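## Task

Carry the yellow tray onto the top of the two-door cabinet beside arm4. The remaining three trays must stay on top of the two-door cabinet beside arm1, and by the end every tray's contents must be standing inside that tray.

## Robot and tools

Robots. Four identical i2rt Big YAM arms, arm1 to arm4, each with six revolute joints, a two-finger gripper and a wrist camera (arm1_cam_wrist ... arm4_cam_wrist). Fixed room cameras: cam_arm1, cam_arm2, cam_arm3, cam_arm4. Hand reach is roughly 1.0 m from the joint1 axis. Foot (base_link) poses in the scene frame, each foot facing along its own +x: arm1 x=-3.389 y=+0.970 z=+1.097 quat_wxyz=(+0.068, -0.004, +0.007, +0.998); arm2 x=-0.636 y=+0.377 z=+0.910 quat_wxyz=(+0.003, +0.004, +0.002, +1.000); arm3 x=+0.722 y=+2.477 z=+0.955 quat_wxyz=(+0.961, -0.003, -0.008, +0.278); arm4 x=+0.746 y=-1.740 z=+0.865 quat_wxyz=(+0.964, +0.003, -0.002, -0.264). The arms stand far apart, so a tray usually has to be handed along from one arm to the next.

Frame. One shared scene frame, metres, origin on the floor, +z up. "hand" is the point between the finger pads, about 1 cm short of the tips; fingers point along the hand's +z and open along its y. hand_target is where the hand would be at the joint targets currently held. Printed hand positions can be off, more so at long reach.

Tool move. Arguments arm1, arm2, arm3, arm4 (each optional; an omitted arm keeps its old command) and cameras (list of names or ["all"]; [] for none; an unknown name invalidates the call). Each arm part may contain:
- joints: a dict of absolute joint targets keyed by name. joint1_rad -2.879 to 2.879 (base yaw, positive counter-clockwise from above, 0 points along the foot's +x); joint2_rad 0 to 3.141 (shoulder, 0 is upper arm back and level, positive lifts it up and forward); joint3_rad 0 to 3.019 (elbow, 0 fully folded, positive opens); joint4_rad -1.692 to 1.57 (wrist pitch, positive tips fingers up); joint5_rad -1.57 to 1.57 (sideways wrist swing, positive to the arm's right); joint6_rad -2.094 to 2.094 (roll, positive clockwise seen from behind the hand); gripper_m 0 to 0.093 (absolute fingertip gap in metres). Done tolerances: ±0.045, ±0.14, ±0.09, ±0.055, ±0.03, ±0.035 rad and ±0.003 m.
- min_time_s: 0.1 to 8 s, the shortest duration for that arm's joint moves.
- target: one list of 7 numbers per arm, [x, y, z, qw, qx, qy, qz], an absolute hand pose in the scene frame (metres, unit quaternion). The hand travels in a straight line from its current hand_target toward it. With target, joints may only hold gripper_m.
- speed: top path speed, 0.002 to 0.5 m/s (default 0.25), rotation capped at twice that in rad/s; only allowed with target.
All hand paths in one call finish together, paced by the slowest; each lasts 0.5 to 10 s and stops short if it needs more. The controller keeps each step within 100 mm and 20 degrees of the measured hand and uses damped IK, favouring position. Expect a centimetre or more of error, lag, drift and overshoot, especially with a straight arm. Paths ignore obstacles and other arms.

Results. Per robot: joint_positions, Joint velocities (rad/s, gripper in m/s; "within noise" means still), joint torques (N m, arm's own weight included; numbers 3 and 4 wrap at ±28), hand, hand_target, joint_status, hand_status, on_its_own. The "move" line gives "done" per moved robot or its worst status. Words: off_target (rested short, may still push); time_out (the joint now holds a target near where it stopped and keeps pushing; send its reported position to relax it); not_followed / "joint command not followed" / "pose unreachable" (a self- or arm-collision check held the arm back; it may keep trying). A robot in "as last shown" was not commanded; its lines repeat earlier values. "pictures" lists the image order. A call with no arguments returns full state, images and the scene number. If a call is refused or a stop hits it, the remaining move, wait and finished_scene calls of that reply are skipped.

Other tools: wait(seconds 0 to 10, cameras) lets the scene run; zoom_image(camera, region [x0, y0, x1, y1] pixels, at most 504 by 504) enlarges the newest image of that camera; read_manual(section "licences") only gives licence text; finished_scene(scene) closes the current scene permanently and starts the next.

Gripper. Gripping a hard object at full force reads up to 0.005 m narrower (some up to 0.002 m wider) than the object; closed on nothing reads 0.000 to 0.003. Targets about 0.005 m under the contact reading give full force (about 50 to 64 N per pad); soft things get crushed. Release by sending a clearly larger gap.

Avoid: arms pressing on each other (including one gripper closing on another's fingers) ends the scene; grippers, housings and wrist cameras can still collide despite the check. Do not drop trays or their contents, tip them, push anything off the work area or to the floor, or hit fixed or heavy things hard. Long pushing, stretched-out holding or unreachable goals heat motors: a MOTOR HOT line appears at 85 °C, and at 100 °C the arm goes limp for 30 to 60 s (OVER-TEMPERATURE FAULT, keys read limit_stop_at_motor_heat; resend targets afterwards). Loose objects may occasionally be nudged by outside pushes. The scene keeps running while you think, holding the last command.

Each tool is called after ">>>" as a command line: name --argument value for each argument, lists and objects as JSON in quotes; but a table of rows of numbers goes row by row, as --pt "numbers of a row", without its own name.

## Session

>>> move

Scene clock: 0.00 s.
Joint torques (N m): no reading
Heat: arm1: hottest gripper 25 °C; arm2: hottest joint1_rad 26 °C; arm3: hottest joint1_rad 27 °C; arm4: hottest joint4_rad 28 °C.
Joint velocities: within noise
arm1.joint_positions: joint1_rad=+0.017 joint2_rad=+0.618 joint3_rad=+1.380 joint4_rad=-1.394 joint5_rad=-0.199 joint6_rad=+0.724 gripper_m=+0.09396
arm1.joint_status: not commanded
arm1.hand: x=-3.6214 y=+0.9713 z=+1.6194 quat_wxyz=(+0.224, +0.828, -0.326, -0.397) (m; scene frame)
arm1.hand_target: x=-3.6193 y=+0.9712 z=+1.6286 quat_wxyz=(+0.226, +0.824, -0.324, -0.406) (m; scene frame)
arm1.hand_status: not commanded
arm2.joint_positions: joint1_rad=+0.060 joint2_rad=+0.620 joint3_rad=+1.451 joint4_rad=-1.200 joint5_rad=+0.159 joint6_rad=+0.139 gripper_m=+0.09396
arm2.joint_status: not commanded
arm2.hand: x=-0.8722 y=+0.3944 z=+1.5108 quat_wxyz=(-0.009, +0.818, -0.081, -0.570) (m; scene frame)
arm2.hand_target: x=-0.8680 y=+0.3946 z=+1.5238 quat_wxyz=(-0.007, +0.809, -0.081, -0.582) (m; scene frame)
arm2.hand_status: not commanded
arm3.joint_positions: joint1_rad=-0.869 joint2_rad=+0.639 joint3_rad=+1.368 joint4_rad=-1.495 joint5_rad=-0.125 joint6_rad=+0.677 gripper_m=+0.09396
arm3.joint_status: not commanded
arm3.hand: x=+0.9311 y=+2.4316 z=+1.4532 quat_wxyz=(-0.381, -0.410, -0.818, -0.131) (m; scene frame)
arm3.hand_target: x=+0.9299 y=+2.4320 z=+1.4659 quat_wxyz=(-0.395, -0.406, -0.813, -0.133) (m; scene frame)
arm3.hand_status: not commanded
arm4.joint_positions: joint1_rad=+0.612 joint2_rad=+0.648 joint3_rad=+1.318 joint4_rad=-1.473 joint5_rad=-0.255 joint6_rad=+0.101 gripper_m=+0.09396
arm4.joint_status: not commanded
arm4.hand: x=+0.9680 y=-1.6808 z=+1.3424 quat_wxyz=(-0.361, +0.036, -0.919, -0.153) (m; scene frame)
arm4.hand_target: x=+0.9670 y=-1.6810 z=+1.3518 quat_wxyz=(-0.372, +0.038, -0.915, -0.153) (m; scene frame)
arm4.hand_status: not commanded
pictures: arm1_cam_wrist, arm2_cam_wrist, arm3_cam_wrist, arm4_cam_wrist, cam_arm1, cam_arm2, cam_arm3, cam_arm4

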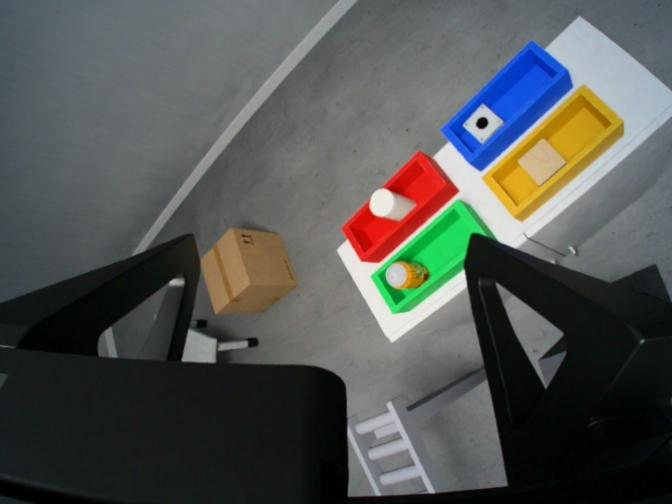

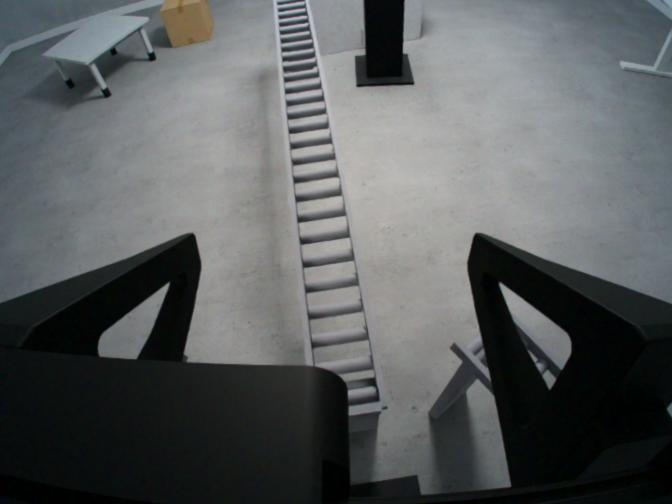

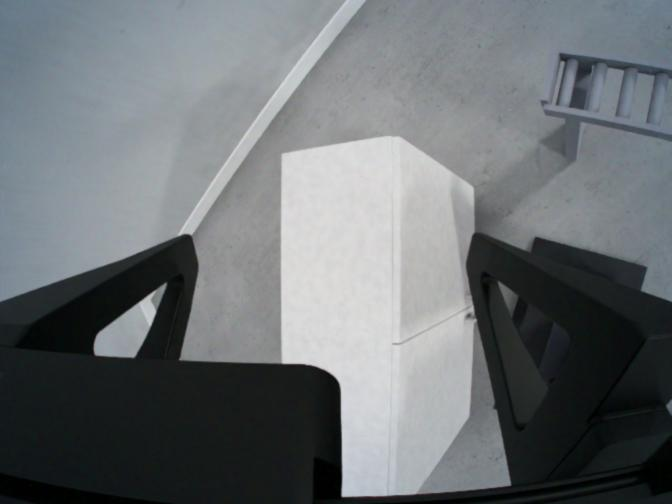

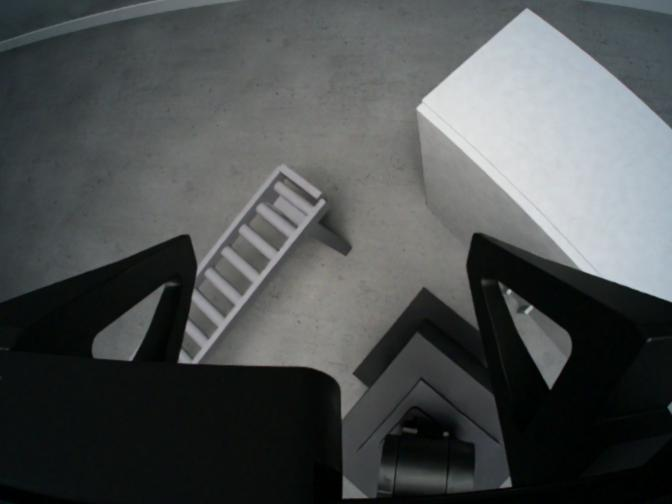

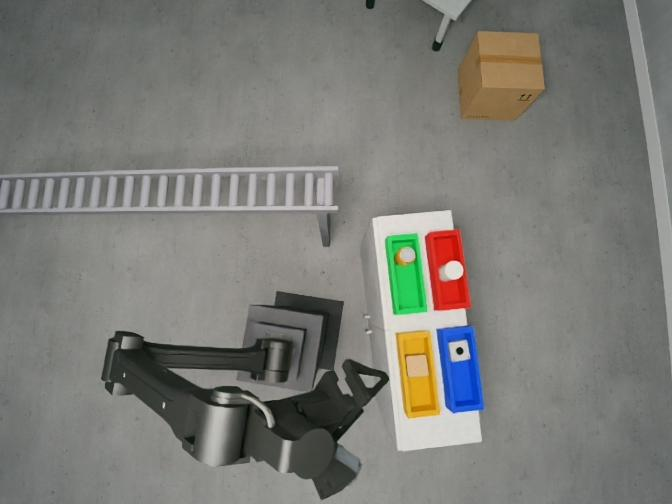

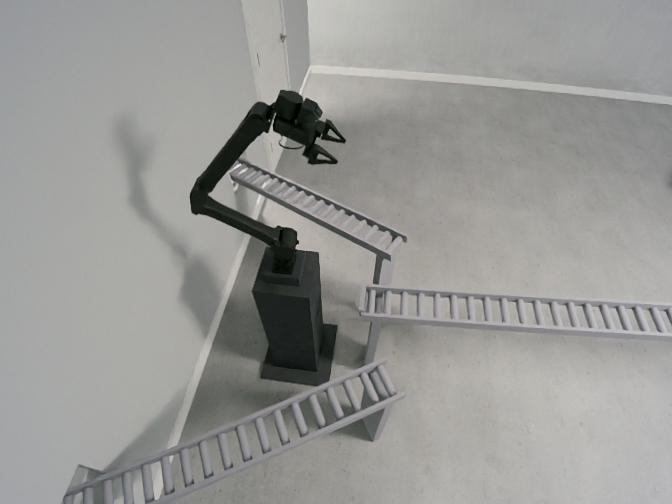

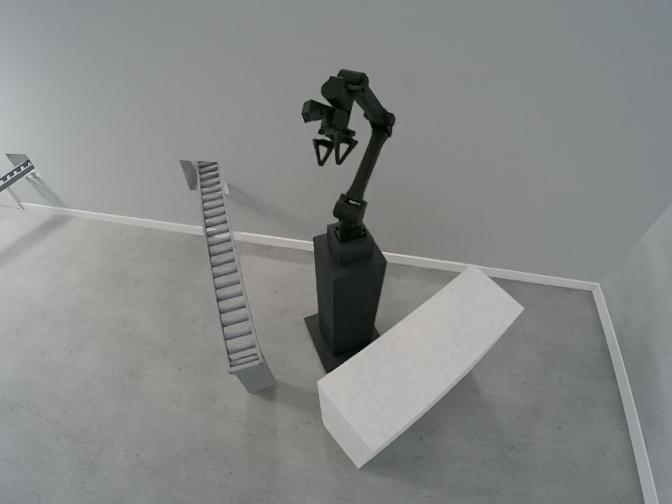

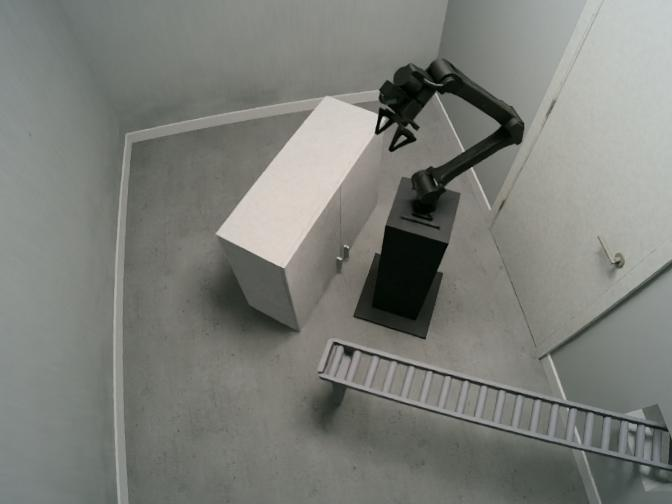

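>>> move --arm1 '{"target":[-3.85,1.08,1.22,0,1,0,0]}' --arm2 '{"target":[-1.08,0.4,1.15,0,1,0,0]}' --cameras '["arm1_cam_wrist","arm2_cam_wrist","cam_arm1","cam_arm2"]'

Scene clock: 7.13 s.
Joint torques (N m): arm1=[1.08 -10.4 12.82 0.34 0.08 -0.16] | arm2=[-0.44 -11.58 12.59 0.06 0.13 -0.19] | arm3=[0.91 1.9 10.78 2.14 0.05 -0.12] | arm4=[-0.73 1.14 10.48 1.73 -0.09 0.09]
Heat: arm1: hottest gripper 25 °C; arm2: hottest joint1_rad 26 °C; arm3: hottest joint1_rad 27 °C; arm4: hottest joint4_rad 28 °C.
move: arm1 off_target; arm2 off_target
Joint velocities: within noise
arm1.joint_positions: joint1_rad=-0.103 joint2_rad=+1.608 joint3_rad=+1.239 joint4_rad=-1.219 joint5_rad=+0.010 joint6_rad=-0.216 gripper_m=+0.09396
arm1.joint_status: not commanded
arm1.hand: x=-3.8317 y=+1.0820 z=+1.2123 quat_wxyz=(+0.005, +1.000, -0.011, +0.014) (m; scene frame)
arm1.hand_target: x=-3.8494 y=+1.0796 z=+1.2201 quat_wxyz=(+0.000, +1.000, +0.000, +0.000) (m; scene frame)
arm1.hand_status: off_target (0.020 m and 2.1 deg from the pose sent, 0.473 m and 68.2 deg at the start)
arm2.joint_positions: joint1_rad=-0.038 joint2_rad=+1.512 joint3_rad=+1.372 joint4_rad=-1.496 joint5_rad=+0.001 joint6_rad=-0.037 gripper_m=+0.09396
arm2.joint_status: not commanded
arm2.hand: x=-1.0630 y=+0.3973 z=+1.1251 quat_wxyz=(+0.002, +1.000, -0.003, +0.029) (m; scene frame)
arm2.hand_target: x=-1.0785 y=+0.3999 z=+1.1500 quat_wxyz=(+0.000, +1.000, +0.000, +0.000) (m; scene frame)
arm2.hand_status: off_target (0.030 m and 3.3 deg from the pose sent, 0.416 m and 70.3 deg at the start)
arm3, arm4: as last shown
pictures: arm1_cam_wrist, arm2_cam_wrist, cam_arm1, cam_arm2
camera_calibration:
arm1_cam_wrist: T_world_to_cam=[[0.0185314, 0.999789, -0.00882566, -0.999799], [0.79798, -0.00947125, 0.602609, 2.34203], [0.602399, -0.0182099, -0.797988, 3.42239], [0, 0, 0, 1]] pos_world=[-3.91201, 1.08409, 1.31087]
arm2_cam_wrist: T_world_to_cam=[[-0.0291505, 0.999566, 0.00425729, -0.438206], [0.776633, 0.0199674, 0.629636, 0.112812], [0.629278, 0.0216606, -0.776878, 1.65882], [0, 0, 0, 1]] pos_world=[-1.14425, 0.399832, 1.21954]

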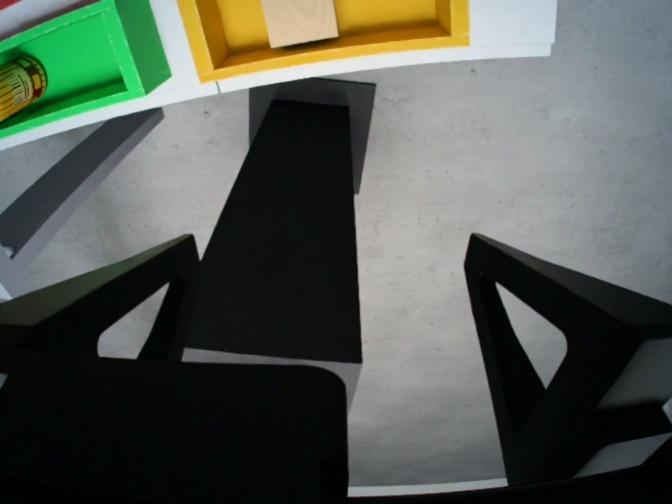

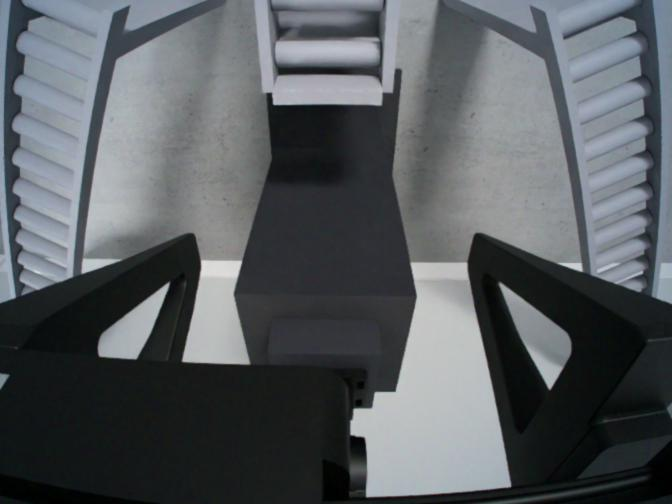

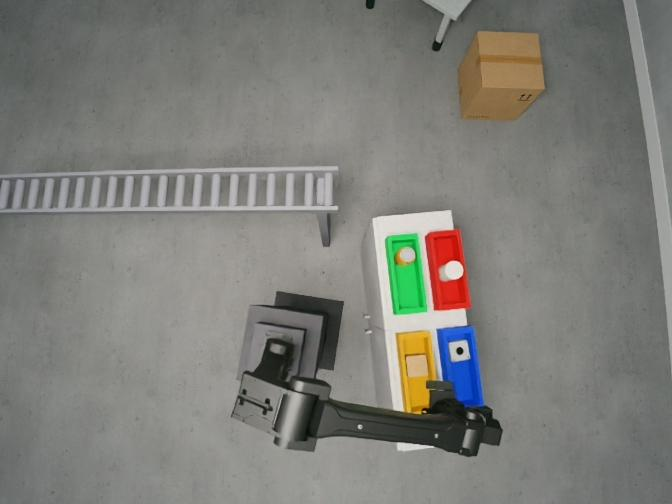

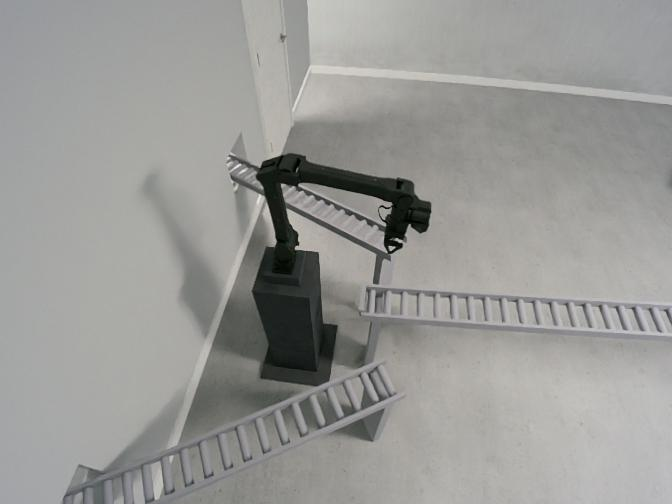

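>>> move --arm1 '{"target":[-3.9,1.21,1.08,0,0.9988,-0.05,0]}' --arm2 '{"target":[-0.98,0.0,1.15,0,0.7071,0.7071,0]}' --arm4 '{"joints":{"joint1_rad":0.55,"joint2_rad":1.6,"joint3_rad":1.4,"joint4_rad":-1.3,"joint5_rad":0,"joint6_rad":0}}' --cameras '["all"]'

>>> zoom_image --camera "arm1_cam_wrist" --region '[168, 0, 504, 252]'

>>> zoom_image --camera "cam_arm1" --region '[340, 200, 520, 440]'

Scene clock: 13.13 s.
Joint torques (N m): arm1=[-1.14 -13.33 11.41 0.64 -0.03 -0.16] | arm2=[-0.15 -12.57 12.82 0.08 -0.13 -0.23] | arm3=[1.03 1.85 10.74 2.11 0.04 -0.12] | arm4=[-2.02 -12.69 10.82 0.64 0.12 0.01]
Heat: arm1: hottest gripper 25 °C; arm2: hottest joint1_rad 26 °C; arm3: hottest joint1_rad 27 °C; arm4: hottest joint4_rad 28 °C.
move: arm1 off_target; arm2 off_target; arm4 done
Joint velocities: within noise
arm1.joint_positions: joint1_rad=-0.284 joint2_rad=+1.972 joint3_rad=+1.384 joint4_rad=-0.991 joint5_rad=+0.010 joint6_rad=-0.327 gripper_m=+0.09396
arm1.joint_status: not commanded
arm1.hand: x=-3.8880 y=+1.1954 z=+1.0822 quat_wxyz=(+0.004, +0.999, -0.046, +0.010) (m; scene frame)
arm1.hand_target: x=-3.8993 y=+1.2098 z=+1.0802 quat_wxyz=(+0.000, +0.999, -0.050, +0.000) (m; scene frame)
arm1.hand_status: off_target (0.019 m and 1.3 deg from the pose sent, 0.196 m and 4.7 deg at the start)
arm2.joint_positions: joint1_rad=+0.834 joint2_rad=+1.668 joint3_rad=+1.577 joint4_rad=-1.529 joint5_rad=+0.000 joint6_rad=-0.732 gripper_m=+0.09397
arm2.joint_status: not commanded
arm2.hand: x=-0.9684 y=+0.0142 z=+1.1322 quat_wxyz=(-0.003, +0.711, +0.703, +0.021) (m; scene frame)
arm2.hand_target: x=-0.9791 y=+0.0010 z=+1.1500 quat_wxyz=(+0.000, +0.707, +0.707, -0.001) (m; scene frame)
arm2.hand_status: off_target (0.026 m and 2.5 deg from the pose sent, 0.407 m and 90.4 deg at the start)
arm3: as last shown
arm4.joint_positions: joint1_rad=+0.565 joint2_rad=+1.597 joint3_rad=+1.386 joint4_rad=-1.306 joint5_rad=-0.003 joint6_rad=+0.010 gripper_m=+0.09396
arm4.joint_status: all done
arm4.hand: x=+1.2312 y=-1.7259 z=+1.0470 quat_wxyz=(-0.029, +0.010, -1.000, -0.004) (m; scene frame)
arm4.hand_target: x=+1.2376 y=-1.7335 z=+1.0512 quat_wxyz=(-0.038, +0.008, -0.999, -0.002) (m; scene frame)
arm4.hand_status: not commanded
pictures: arm1_cam_wrist, arm2_cam_wrist, arm3_cam_wrist, arm4_cam_wrist, cam_arm1, cam_arm2, cam_arm3, cam_arm4
camera_calibration:
arm1_cam_wrist: T_world_to_cam=[[0.0882917, 0.99607, -0.00702051, -0.839672], [0.799666, -0.0666765, 0.596731, 2.54778], [0.593918, -0.0583005, -0.80241, 3.37422], [0, 0, 0, 1]] pos_world=[-3.96725, 1.20297, 1.18127]
arm2_cam_wrist: T_world_to_cam=[[-0.999582, -0.0243888, -0.0154965, -0.955452], [-0.0287771, 0.791696, 0.610237, -0.726489], [-0.00261439, 0.610428, -0.792067, 1.00996], [0, 0, 0, 1]] pos_world=[-0.973319, -0.064649, 1.22848]
arm4_cam_wrist: T_world_to_cam=[[0.0180053, -0.999817, -0.00639748, -1.74154], [-0.840822, -0.0186037, 0.540992, 0.439288], [-0.541013, -0.00436161, -0.841003, 1.66457], [0, 0, 0, 1]] pos_world=[1.30128, -1.72579, 1.15112]

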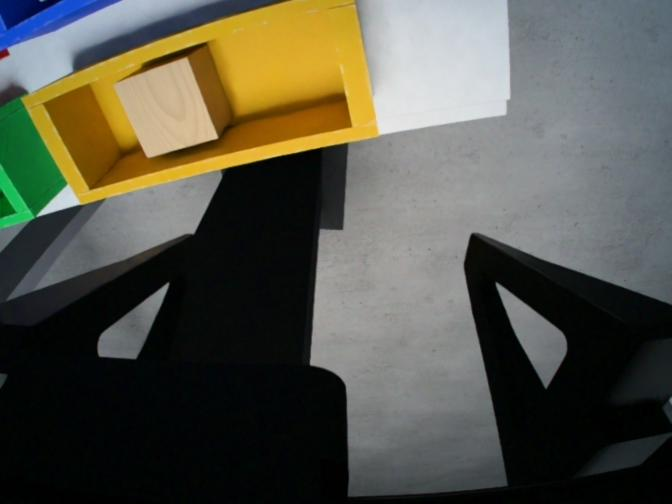

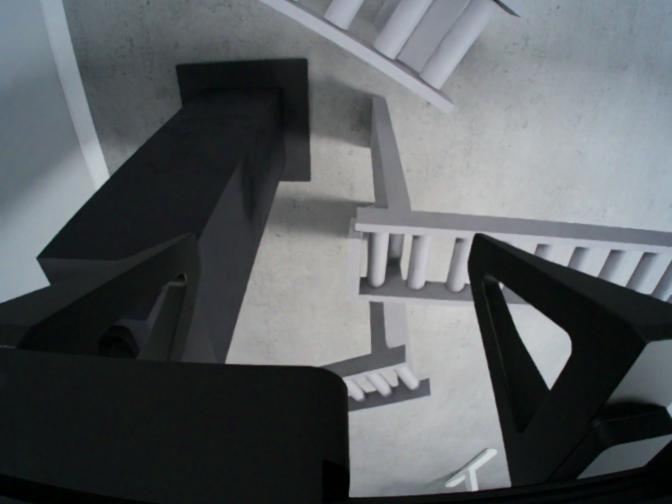

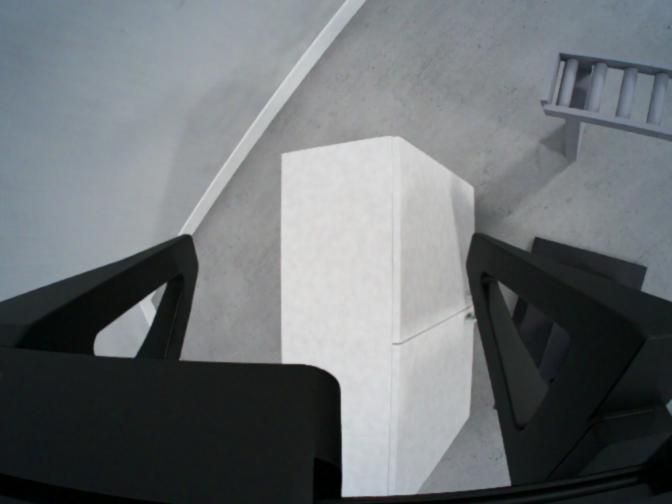

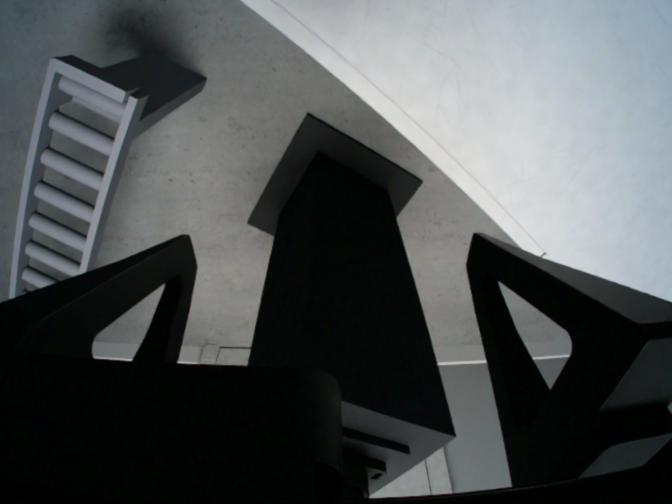

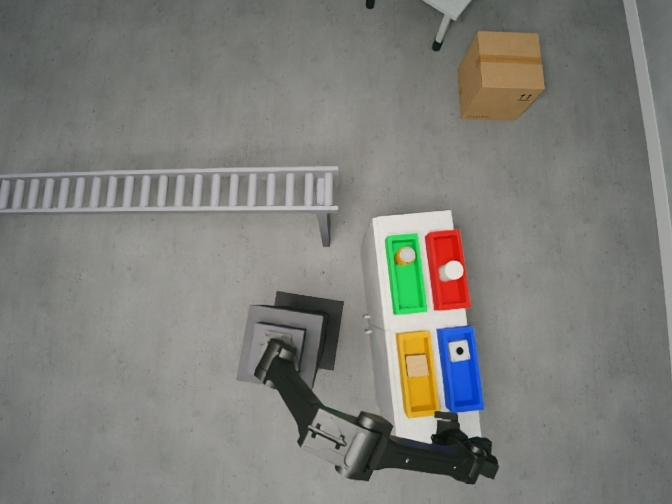

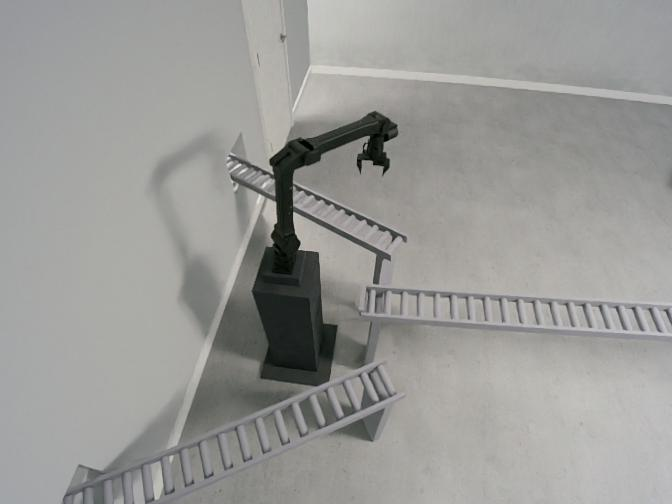

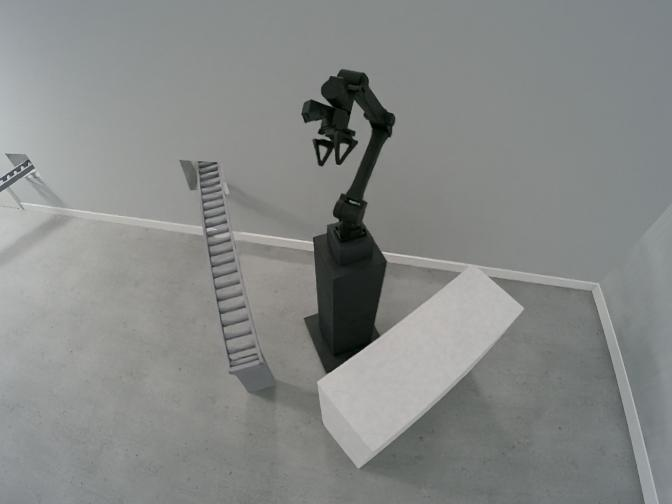

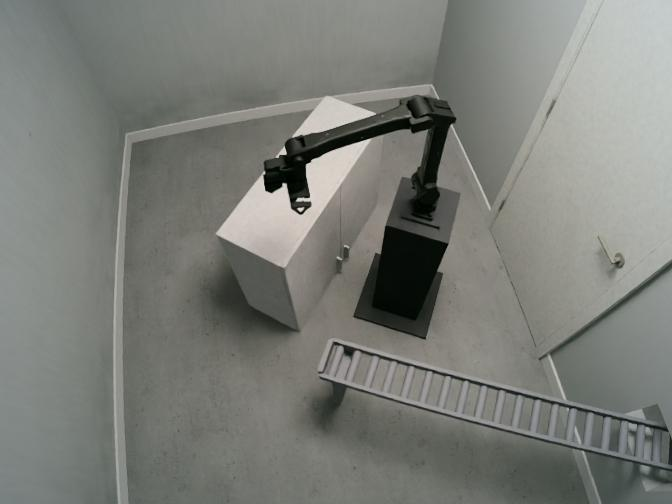

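Scaled by 1.500 from the camera's 672x504 image, which has a finer 960x720 frame.

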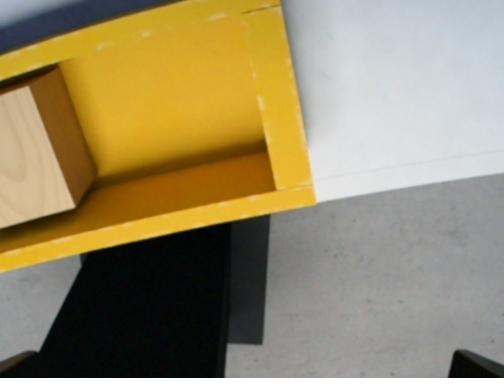

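Scaled by 2.100 from the camera's 672x504 image, which has a finer 960x720 frame.

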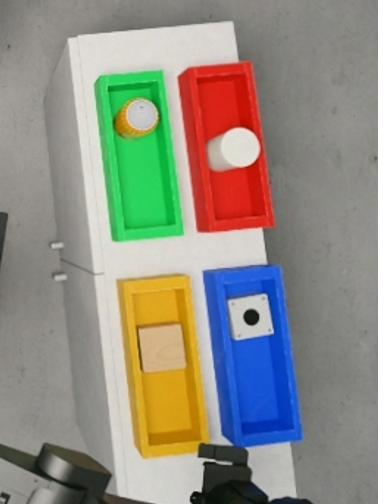

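>>> move --arm1 '{"target":[-3.903,1.222,0.88,0,0.9985,0.055,0],"joints":{"gripper_m":0.07}}' --cameras '["arm1_cam_wrist"]'

>>> zoom_image --camera "arm1_cam_wrist" --region '[84, 0, 588, 378]'

Scene clock: 16.03 s.
Joint torques (N m): arm1=[-1.26 -15.5 7.66 0.65 -0.07 -0.14] | arm2=[-0.15 -12.57 12.81 0.05 -0.12 -0.19] | arm3=[0.91 1.85 10.76 2.15 0.05 -0.12] | arm4=[-2.02 -12.69 10.82 0.64 0.12 0]
Heat: arm1: hottest gripper 25 °C; arm2: hottest joint1_rad 26 °C; arm3: hottest joint1_rad 27 °C; arm4: hottest joint1_rad 27 °C.
move: arm1 off_target
Joint velocities: within noise
arm1.joint_positions: joint1_rad=-0.303 joint2_rad=+2.360 joint3_rad=+1.426 joint4_rad=-0.641 joint5_rad=+0.010 joint6_rad=-0.557 gripper_m=+0.07008
arm1.joint_status: all done
arm1.hand: x=-3.8971 y=+1.2087 z=+0.8829 quat_wxyz=(+0.004, +0.998, +0.059, +0.008) (m; scene frame)
arm1.hand_target: x=-3.9026 y=+1.2219 z=+0.8802 quat_wxyz=(+0.000, +0.998, +0.055, +0.000) (m; scene frame)
arm1.hand_status: off_target (0.015 m and 1.1 deg from the pose sent, 0.204 m and 11.7 deg at the start)
arm2, arm3, arm4: as last shown
arm2.hand_target: x=-0.9792 y=+0.0010 z=+1.1500 quat_wxyz=(+0.000, +0.707, +0.707, -0.001) (m; scene frame)
pictures: arm1_cam_wrist
camera_calibration:
arm1_cam_wrist: T_world_to_cam=[[-0.122953, 0.992371, -0.00907429, -1.6704], [0.798968, 0.104406, 0.592242, 2.46932], [0.588671, 0.0655677, -0.805709, 3.05331], [0, 0, 0, 1]] pos_world=[-3.97568, 1.19964, 0.982483]

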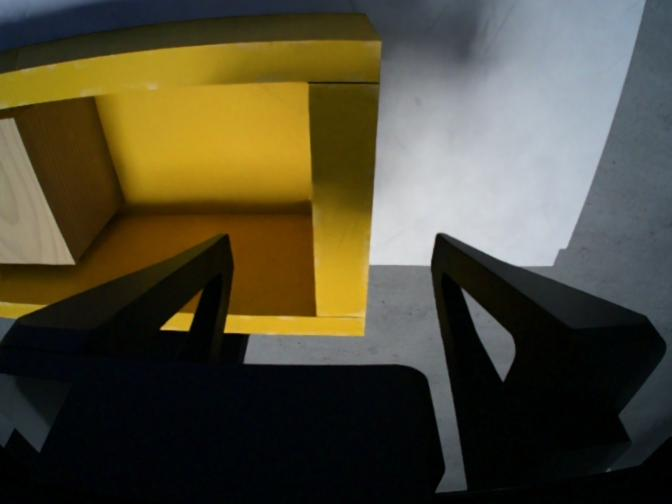

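Scaled by 1.000.

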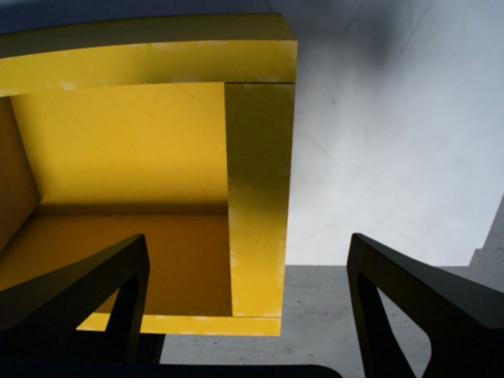

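>>> move --arm1 '{"target":[-3.902,1.23,0.824,0,0.9985,0.055,0],"speed":0.1}' --cameras '["arm1_cam_wrist"]'

Scene clock: 18.57 s.
Joint torques (N m): arm1=[-1.26 -15.56 7.28 0.64 -0.08 -0.16] | arm2=[-0.21 -12.63 12.82 0.06 -0.12 -0.2] | arm3=[0.85 1.85 10.73 2.14 0.05 -0.11] | arm4=[-2.02 -12.69 10.84 0.64 0.12 0.01]
Heat: arm1: hottest gripper 25 °C; arm2: hottest joint1_rad 26 °C; arm3: hottest joint1_rad 27 °C; arm4: hottest joint1_rad 27 °C.
move: arm1 off_target
Joint velocities: within noise
arm1.joint_positions: joint1_rad=-0.318 joint2_rad=+2.477 joint3_rad=+1.485 joint4_rad=-0.576 joint5_rad=+0.010 joint6_rad=-0.572 gripper_m=+0.07008
arm1.joint_status: not commanded
arm1.hand: x=-3.8990 y=+1.2187 z=+0.8319 quat_wxyz=(+0.003, +0.998, +0.059, +0.005) (m; scene frame)
arm1.hand_target: x=-3.9017 y=+1.2298 z=+0.8243 quat_wxyz=(+0.000, +0.998, +0.055, +0.000) (m; scene frame)
arm1.hand_status: off_target (0.014 m and 0.8 deg from the pose sent, 0.063 m and 1.1 deg at the start)
arm2, arm3, arm4: as last shown
pictures: arm1_cam_wrist
camera_calibration:
arm1_cam_wrist: T_world_to_cam=[[-0.121779, 0.992542, -0.00547055, -1.67964], [0.80263, 0.101717, 0.587741, 2.52131], [0.583914, 0.0671837, -0.809031, 2.99488], [0, 0, 0, 1]] pos_world=[-3.97698, 1.20944, 0.931886]

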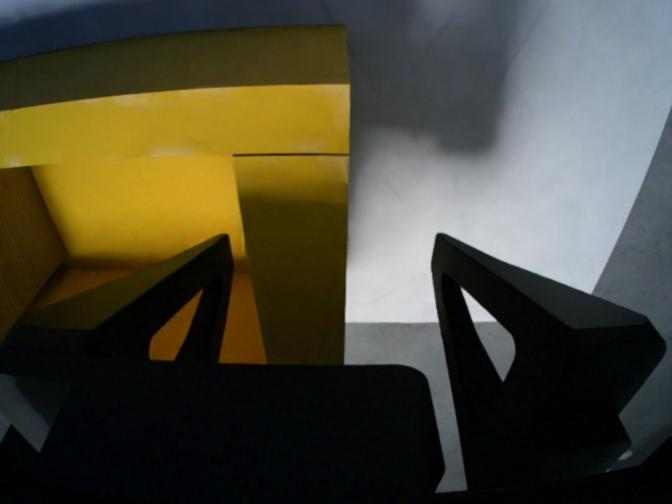

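>>> move --arm1 '{"target":[-3.9,1.222,0.802,0,0.9985,0.055,0],"speed":0.1}'

>>> move --arm1 '{"joints":{"gripper_m":0.0}}' --cameras '["arm1_cam_wrist","cam_arm1"]'

Scene clock: 20.43 s.
Joint torques (N m): arm1=[-0.44 -15.56 6.86 0.72 -0.09 -0.04] | arm2=[-0.21 -12.63 12.82 0.06 -0.12 -0.2] | arm3=[0.91 1.85 10.74 2.13 0.05 -0.13] | arm4=[-2.02 -12.69 10.82 0.64 0.12 0.01]
Heat: arm1: hottest gripper 25 °C; arm2: hottest joint3_rad 27 °C; arm3: hottest joint1_rad 27 °C; arm4: hottest joint1_rad 27 °C.
move: arm1 off_target
Joint velocities: within noise
arm1.joint_positions: joint1_rad=-0.318 joint2_rad=+2.517 joint3_rad=+1.490 joint4_rad=-0.541 joint5_rad=+0.010 joint6_rad=-0.572 gripper_m=+0.07008
arm1.joint_status: not commanded
arm1.hand: x=-3.8951 y=+1.2165 z=+0.8111 quat_wxyz=(+0.003, +0.998, +0.059, +0.005) (m; scene frame)
arm1.hand_target: x=-3.8997 y=+1.2218 z=+0.8023 quat_wxyz=(+0.000, +0.998, +0.055, +0.000) (m; scene frame)
arm1.hand_status: off_target (0.012 m and 0.7 deg from the pose sent, 0.030 m and 0.8 deg at the start)
arm2, arm3, arm4: as last shown
pictures: none

Scene clock: 21.13 s.
Joint torques (N m): arm1=[-0.44 -15.38 6.75 0.57 -0.15 -0.04] | arm2=[-0.21 -12.57 12.82 0.06 -0.13 -0.2] | arm3=[0.91 1.73 10.81 2.13 0.04 -0.12] | arm4=[-2.02 -12.69 10.82 0.62 0.12 0.01]
Heat: arm1: hottest gripper 25 °C; arm2: hottest joint2_rad 27 °C; arm3: hottest joint1_rad 27 °C; arm4: hottest joint1_rad 27 °C.
move: arm1 off_target
Joint velocities: within noise
arm1.joint_positions: joint1_rad=-0.318 joint2_rad=+2.517 joint3_rad=+1.491 joint4_rad=-0.537 joint5_rad=+0.012 joint6_rad=-0.572 gripper_m=+0.02102
arm1.joint_status: gripper_m off_target (ended at +0.02105, target +0.00000)
arm1.hand: x=-3.8966 y=+1.2176 z=+0.8114 quat_wxyz=(+0.001, +0.998, +0.059, +0.003) (m; scene frame)
arm1.hand_target: x=-3.8997 y=+1.2218 z=+0.8023 quat_wxyz=(+0.000, +0.998, +0.055, +0.000) (m; scene frame)
arm1.hand_status: not commanded
arm2, arm3, arm4: as last shown
pictures: arm1_cam_wrist, cam_arm1
camera_calibration:
arm1_cam_wrist: T_world_to_cam=[[-0.122573, 0.992459, -0.000699557, -1.6853], [0.805098, 0.0998449, 0.584678, 2.54587], [0.580339, 0.0711024, -0.811265, 2.96004], [0, 0, 0, 1]] pos_world=[-3.97407, 1.20794, 0.911686]

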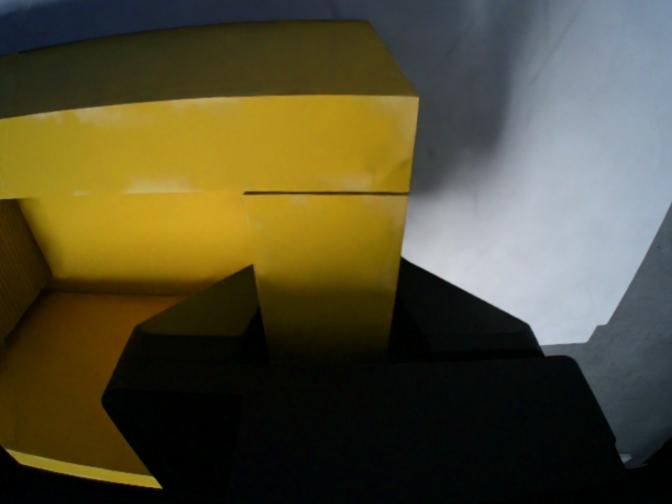

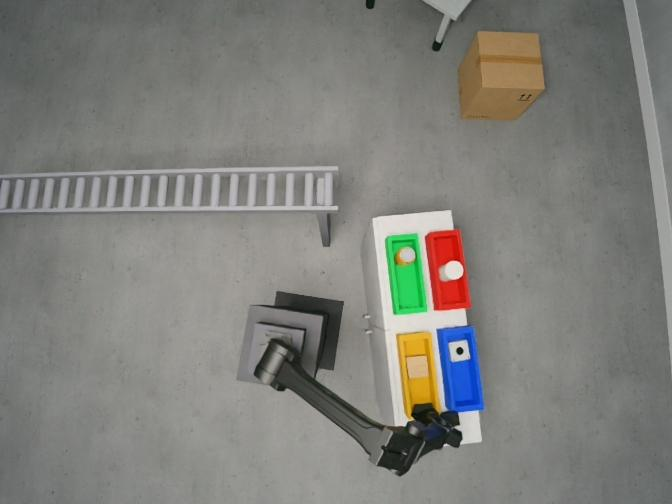

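>>> move --arm1 '{"target":[-3.89,1.22,0.92,0,0.9985,0.055,0],"speed":0.1}' --cameras '["arm1_cam_wrist","cam_arm1"]'

Scene clock: 23.37 s.
Joint torques (N m): arm1=[-0.62 -18.49 5.63 -0.57 -0.6 -0.08] | arm2=[-0.21 -12.63 12.81 0.06 -0.12 -0.2] | arm3=[0.85 1.9 10.78 2.14 0.03 -0.12] | arm4=[-2.02 -12.69 10.84 0.62 0.12 0.01]
Heat: arm1: hottest gripper 25 °C; arm2: hottest joint3_rad 28 °C; arm3: hottest joint1_rad 27 °C; arm4: hottest joint1_rad 27 °C.
move: arm1 off_target
Joint velocities: within noise
arm1.joint_positions: joint1_rad=-0.318 joint2_rad=+2.301 joint3_rad=+1.384 joint4_rad=-0.650 joint5_rad=+0.023 joint6_rad=-0.571 gripper_m=+0.02102
arm1.joint_status: not commanded
arm1.hand: x=-3.8869 y=+1.2162 z=+0.9052 quat_wxyz=(-0.003, +0.998, +0.058, +0.007) (m; scene frame)
arm1.hand_target: x=-3.8899 y=+1.2199 z=+0.9196 quat_wxyz=(+0.000, +0.998, +0.055, +0.000) (m; scene frame)
arm1.hand_status: off_target (0.016 m and 1.0 deg from the pose sent, 0.109 m and 0.6 deg at the start)
arm2, arm3, arm4: as last shown
pictures: arm1_cam_wrist, cam_arm1
camera_calibration:
arm1_cam_wrist: T_world_to_cam=[[-0.121141, 0.992615, 0.00641029, -1.68363], [0.79984, 0.0937854, 0.592841, 2.46292], [0.587861, 0.0769443, -0.805294, 3.04746], [0, 0, 0, 1]] pos_world=[-3.96538, 1.20573, 1.00477]

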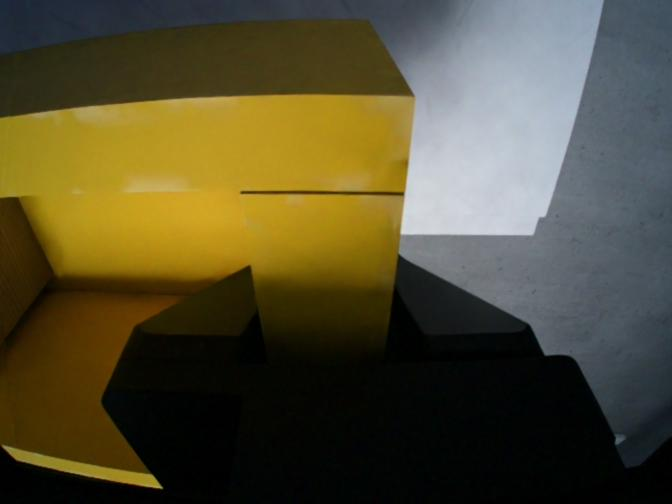

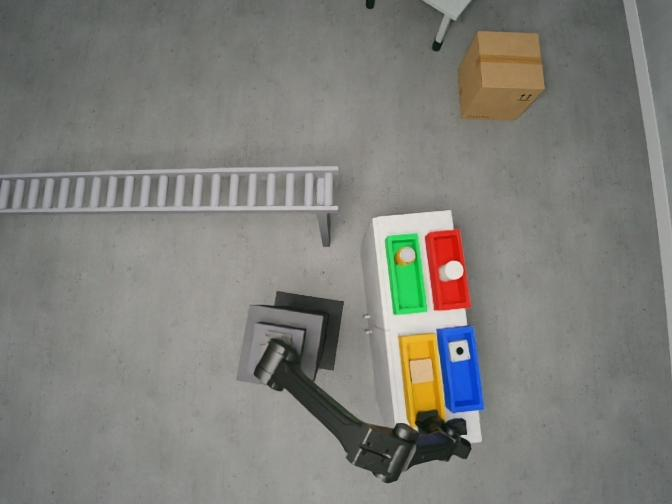

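>>> move --arm1 '{"target":[-3.89,1.22,1.06,0,0.9985,0.055,0],"speed":0.2}'

>>> move --arm1 '{"joints":{"joint1_rad":1.53,"joint6_rad":-0.184},"min_time_s":4}' --cameras '["arm1_cam_wrist","cam_arm1"]'

Scene clock: 25.73 s.
Joint torques (N m): arm1=[-0.44 -16.91 9.91 -0.66 -0.6 -0.06] | arm2=[-0.21 -12.63 12.81 0.06 -0.12 -0.2] | arm3=[0.97 1.73 10.76 2.15 0.05 -0.12] | arm4=[-1.96 -12.69 10.84 0.64 0.12 0.01]
Heat: arm1: hottest gripper 25 °C; arm2: hottest joint3_rad 29 °C; arm3: hottest joint1_rad 27 °C; arm4: hottest joint1_rad 27 °C.
move: arm1 off_target
Joint velocities: within noise
arm1.joint_positions: joint1_rad=-0.318 joint2_rad=+2.037 joint3_rad=+1.365 joint4_rad=-0.913 joint5_rad=+0.023 joint6_rad=-0.571 gripper_m=+0.02102
arm1.joint_status: not commanded
arm1.hand: x=-3.8787 y=+1.2137 z=+1.0417 quat_wxyz=(+0.001, +0.998, +0.059, +0.016) (m; scene frame)
arm1.hand_target: x=-3.8897 y=+1.2199 z=+1.0601 quat_wxyz=(+0.000, +0.998, +0.055, +0.000) (m; scene frame)
arm1.hand_status: off_target (0.022 m and 1.8 deg from the pose sent, 0.155 m and 1.0 deg at the start)
arm2, arm4: as last shown
arm3.joint_positions: joint1_rad=-0.869 joint2_rad=+0.639 joint3_rad=+1.368 joint4_rad=-1.495 joint5_rad=-0.125 joint6_rad=+0.677 gripper_m=+0.09396
arm3.joint_status: not commanded
arm3.hand: x=+0.9311 y=+2.4316 z=+1.4532 quat_wxyz=(-0.381, -0.410, -0.818, -0.131) (m; scene frame)
arm3.hand_target: x=+0.9299 y=+2.4320 z=+1.4659 quat_wxyz=(-0.395, -0.406, -0.813, -0.133) (m; scene frame)
arm3.hand_status: not commanded
pictures: none

Scene clock: 30.40 s.
Joint torques (N m): arm1=[-0.38 -16.56 10.21 -0.29 -0.7 -0.01] | arm2=[-0.15 -12.57 12.81 0.05 -0.13 -0.2] | arm3=[0.73 2.08 10.8 2.14 0.04 -0.13] | arm4=[-2.02 -12.69 10.84 0.64 0.12 0.01]
Heat: arm1: hottest gripper 26 °C; arm2: hottest joint3_rad 30 °C; arm3: hottest joint1_rad 27 °C; arm4: hottest joint1_rad 27 °C.
move: arm1 done
Joint velocities: within noise
arm1.joint_positions: joint1_rad=+1.536 joint2_rad=+2.037 joint3_rad=+1.365 joint4_rad=-0.920 joint5_rad=+0.027 joint6_rad=-0.189 gripper_m=+0.02102
arm1.joint_status: all done
arm1.hand: x=-3.4863 y=+0.4322 z=+1.0566 quat_wxyz=(-0.009, +0.701, +0.713, -0.001) (m; scene frame)
arm1.hand_target: x=-3.4891 y=+0.4187 z=+1.0754 quat_wxyz=(+0.008, +0.705, +0.709, -0.011) (m; scene frame)
arm1.hand_status: not commanded
arm2, arm3, arm4: as last shown
pictures: arm1_cam_wrist, cam_arm1
camera_calibration:
arm1_cam_wrist: T_world_to_cam=[[-0.999629, -0.022513, 0.0153349, -3.4913], [-0.00914578, 0.807674, 0.589558, -0.999204], [-0.0256583, 0.589199, -0.807581, 0.636272], [0, 0, 0, 1]] pos_world=[-3.48282, 0.353541, 1.15647]

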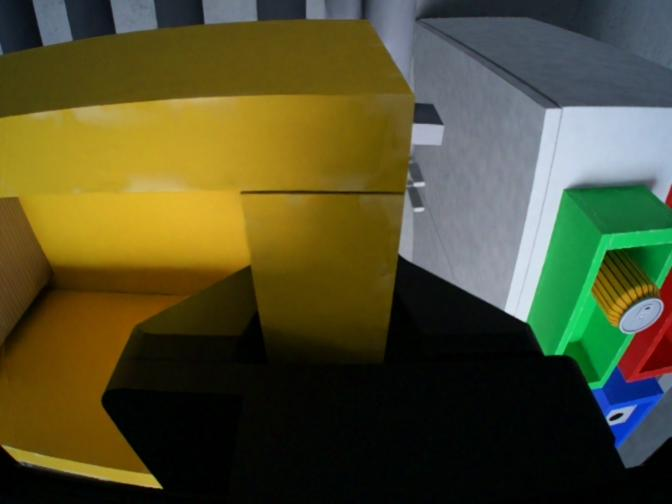

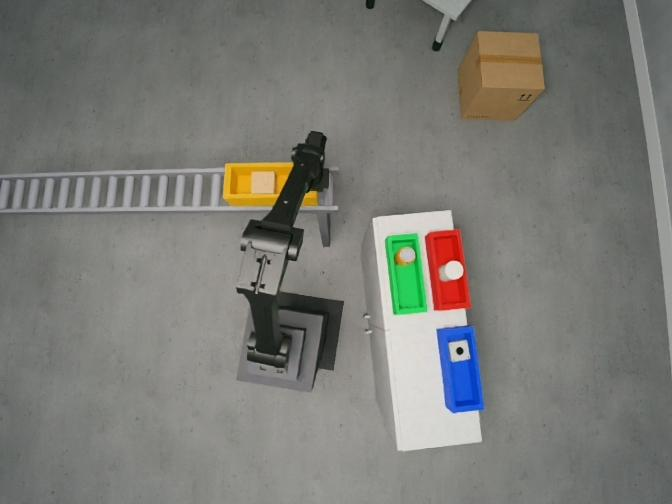

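>>> move --arm1 '{"target":[-3.5,0.35,0.95,0,0.7071,0.7071,0],"speed":0.15}' --cameras '["arm1_cam_wrist","cam_arm1"]'

>>> zoom_image --camera "cam_arm1" --region '[180, 110, 380, 260]'

Scene clock: 34.07 s.
Joint torques (N m): arm1=[-0.38 -18.02 11.25 0.01 -0.68 -0.06] | arm2=[-0.15 -12.63 12.81 0.05 -0.13 -0.2] | arm3=[0.79 1.73 10.76 2.13 0.05 -0.11] | arm4=[-2.02 -12.63 10.84 0.64 0.12 0.01]
Heat: arm1: hottest gripper 26 °C; arm2: hottest joint3_rad 31 °C; arm3: hottest joint1_rad 27 °C; arm4: hottest joint1_rad 27 °C.
move: arm1 off_target
Joint velocities: within noise
arm1.joint_positions: joint1_rad=+1.536 joint2_rad=+2.378 joint3_rad=+1.612 joint4_rad=-0.866 joint5_rad=+0.027 joint6_rad=-0.178 gripper_m=+0.02102
arm1.joint_status: not commanded
arm1.hand: x=-3.4950 y=+0.3745 z=+0.9364 quat_wxyz=(-0.020, +0.704, +0.709, +0.014) (m; scene frame)
arm1.hand_target: x=-3.4999 y=+0.3509 z=+0.9508 quat_wxyz=(+0.000, +0.707, +0.707, +0.000) (m; scene frame)
arm1.hand_status: off_target (0.028 m and 2.9 deg from the pose sent, 0.135 m and 1.5 deg at the start)
arm2.joint_positions: joint1_rad=+0.834 joint2_rad=+1.668 joint3_rad=+1.577 joint4_rad=-1.529 joint5_rad=+0.000 joint6_rad=-0.732 gripper_m=+0.09397
arm2.joint_status: not commanded
arm2.hand: x=-0.9684 y=+0.0142 z=+1.1322 quat_wxyz=(-0.003, +0.711, +0.703, +0.021) (m; scene frame)
arm2.hand_target: x=-0.9792 y=+0.0010 z=+1.1500 quat_wxyz=(+0.000, +0.707, +0.707, -0.001) (m; scene frame)
arm2.hand_status: not commanded
arm3: as last shown
arm4.joint_positions: joint1_rad=+0.565 joint2_rad=+1.597 joint3_rad=+1.386 joint4_rad=-1.306 joint5_rad=-0.003 joint6_rad=+0.010 gripper_m=+0.09396
arm4.joint_status: not commanded
arm4.hand: x=+1.2312 y=-1.7259 z=+1.0470 quat_wxyz=(-0.029, +0.010, -1.000, -0.004) (m; scene frame)
arm4.hand_target: x=+1.2376 y=-1.7335 z=+1.0512 quat_wxyz=(-0.038, +0.008, -0.999, -0.002) (m; scene frame)
arm4.hand_status: not commanded
pictures: arm1_cam_wrist, cam_arm1
camera_calibration:
arm1_cam_wrist: T_world_to_cam=[[-0.999892, -0.0119185, 0.00854947, -3.49801], [-0.00406261, 0.785105, 0.619349, -0.883519], [-0.0140939, 0.619248, -0.785069, 0.580992], [0, 0, 0, 1]] pos_world=[-3.49304, 0.292186, 1.03323]

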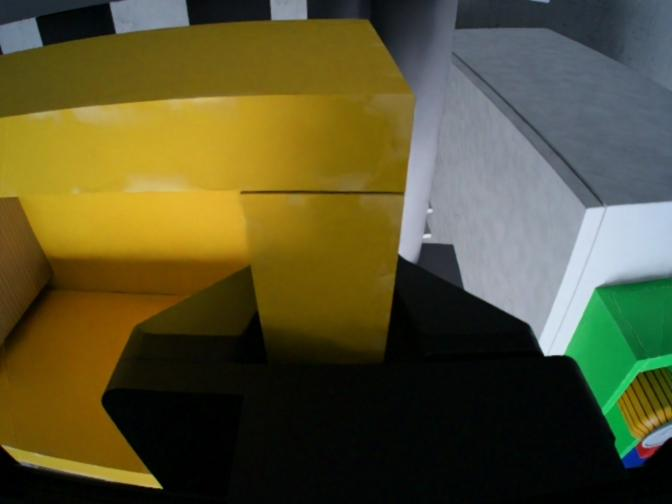

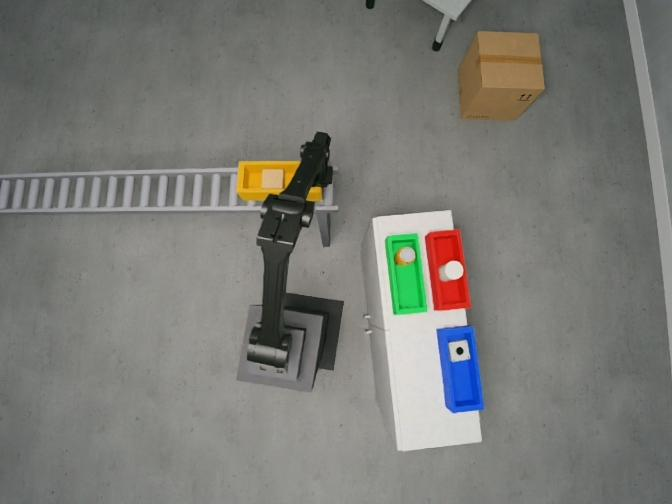

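Scaled by 2.520 from the camera's 672x504 image, which has a finer 960x720 frame.

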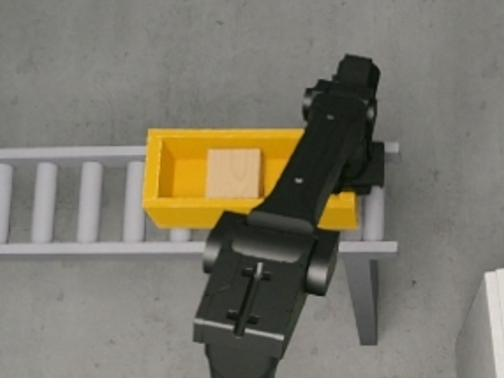

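>>> move --arm1 '{"target":[-3.5,0.340,0.92,0,0.7071,0.7071,0],"speed":0.08}' --cameras '["arm1_cam_wrist","cam_arm1"]'

>>> zoom_image --camera "cam_arm1" --region '[180, 110, 380, 260]'

Scene clock: 36.17 s.
Joint torques (N m): arm1=[-0.21 -19.14 10.97 0.32 -0.67 -0.02] | arm2=[-0.15 -12.57 12.79 0.06 -0.12 -0.2] | arm3=[0.91 1.9 10.8 2.13 0.06 -0.11] | arm4=[-2.02 -12.69 10.84 0.64 0.12 0.01]
Heat: arm1: hottest gripper 26 °C; arm2: hottest joint3_rad 31 °C; arm3: hottest joint1_rad 27 °C; arm4: hottest joint1_rad 27 °C.
move: arm1 off_target
Joint velocities: within noise
arm1.joint_positions: joint1_rad=+1.536 joint2_rad=+2.451 joint3_rad=+1.665 joint4_rad=-0.851 joint5_rad=+0.026 joint6_rad=-0.176 gripper_m=+0.02102
arm1.joint_status: not commanded
arm1.hand: x=-3.4961 y=+0.3663 z=+0.9071 quat_wxyz=(-0.022, +0.705, +0.709, +0.017) (m; scene frame)
arm1.hand_target: x=-3.4999 y=+0.3410 z=+0.9210 quat_wxyz=(+0.000, +0.707, +0.707, +0.000) (m; scene frame)
arm1.hand_status: off_target (0.030 m and 3.1 deg from the pose sent, 0.039 m and 2.9 deg at the start)
arm2, arm3, arm4: as last shown
pictures: arm1_cam_wrist, cam_arm1
camera_calibration:
arm1_cam_wrist: T_world_to_cam=[[-0.999919, -0.0105382, 0.00719525, -3.49829], [-0.00375008, 0.781667, 0.623685, -0.860433], [-0.0121968, 0.623607, -0.781643, 0.564985], [0, 0, 0, 1]] pos_world=[-3.49434, 0.283378, 1.00343]

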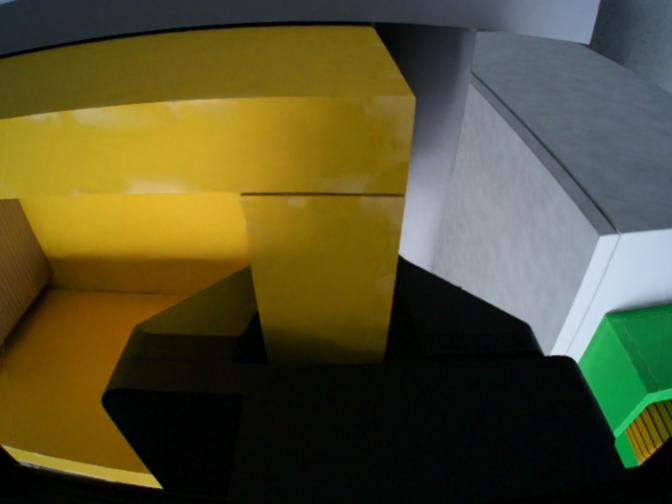

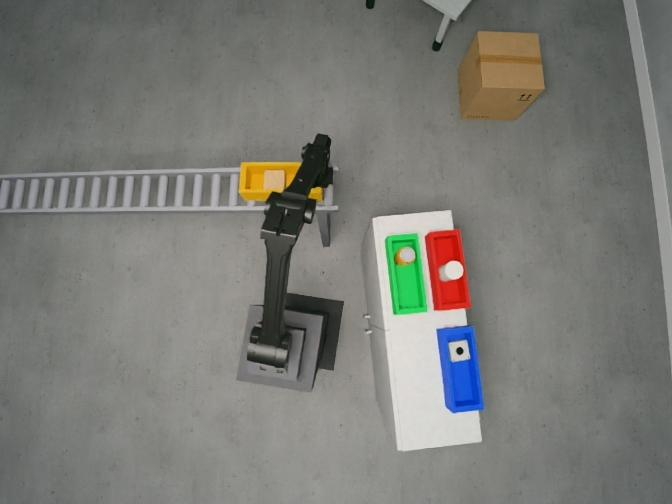

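Scaled by 2.520 from the camera's 672x504 image, which has a finer 960x720 frame.

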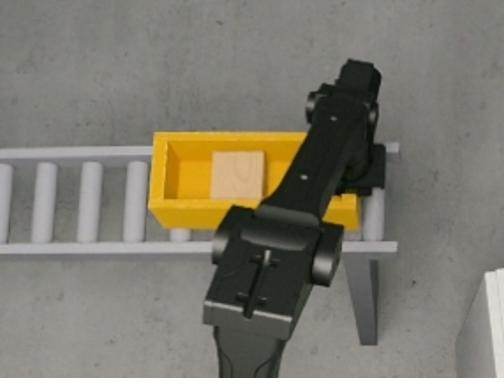

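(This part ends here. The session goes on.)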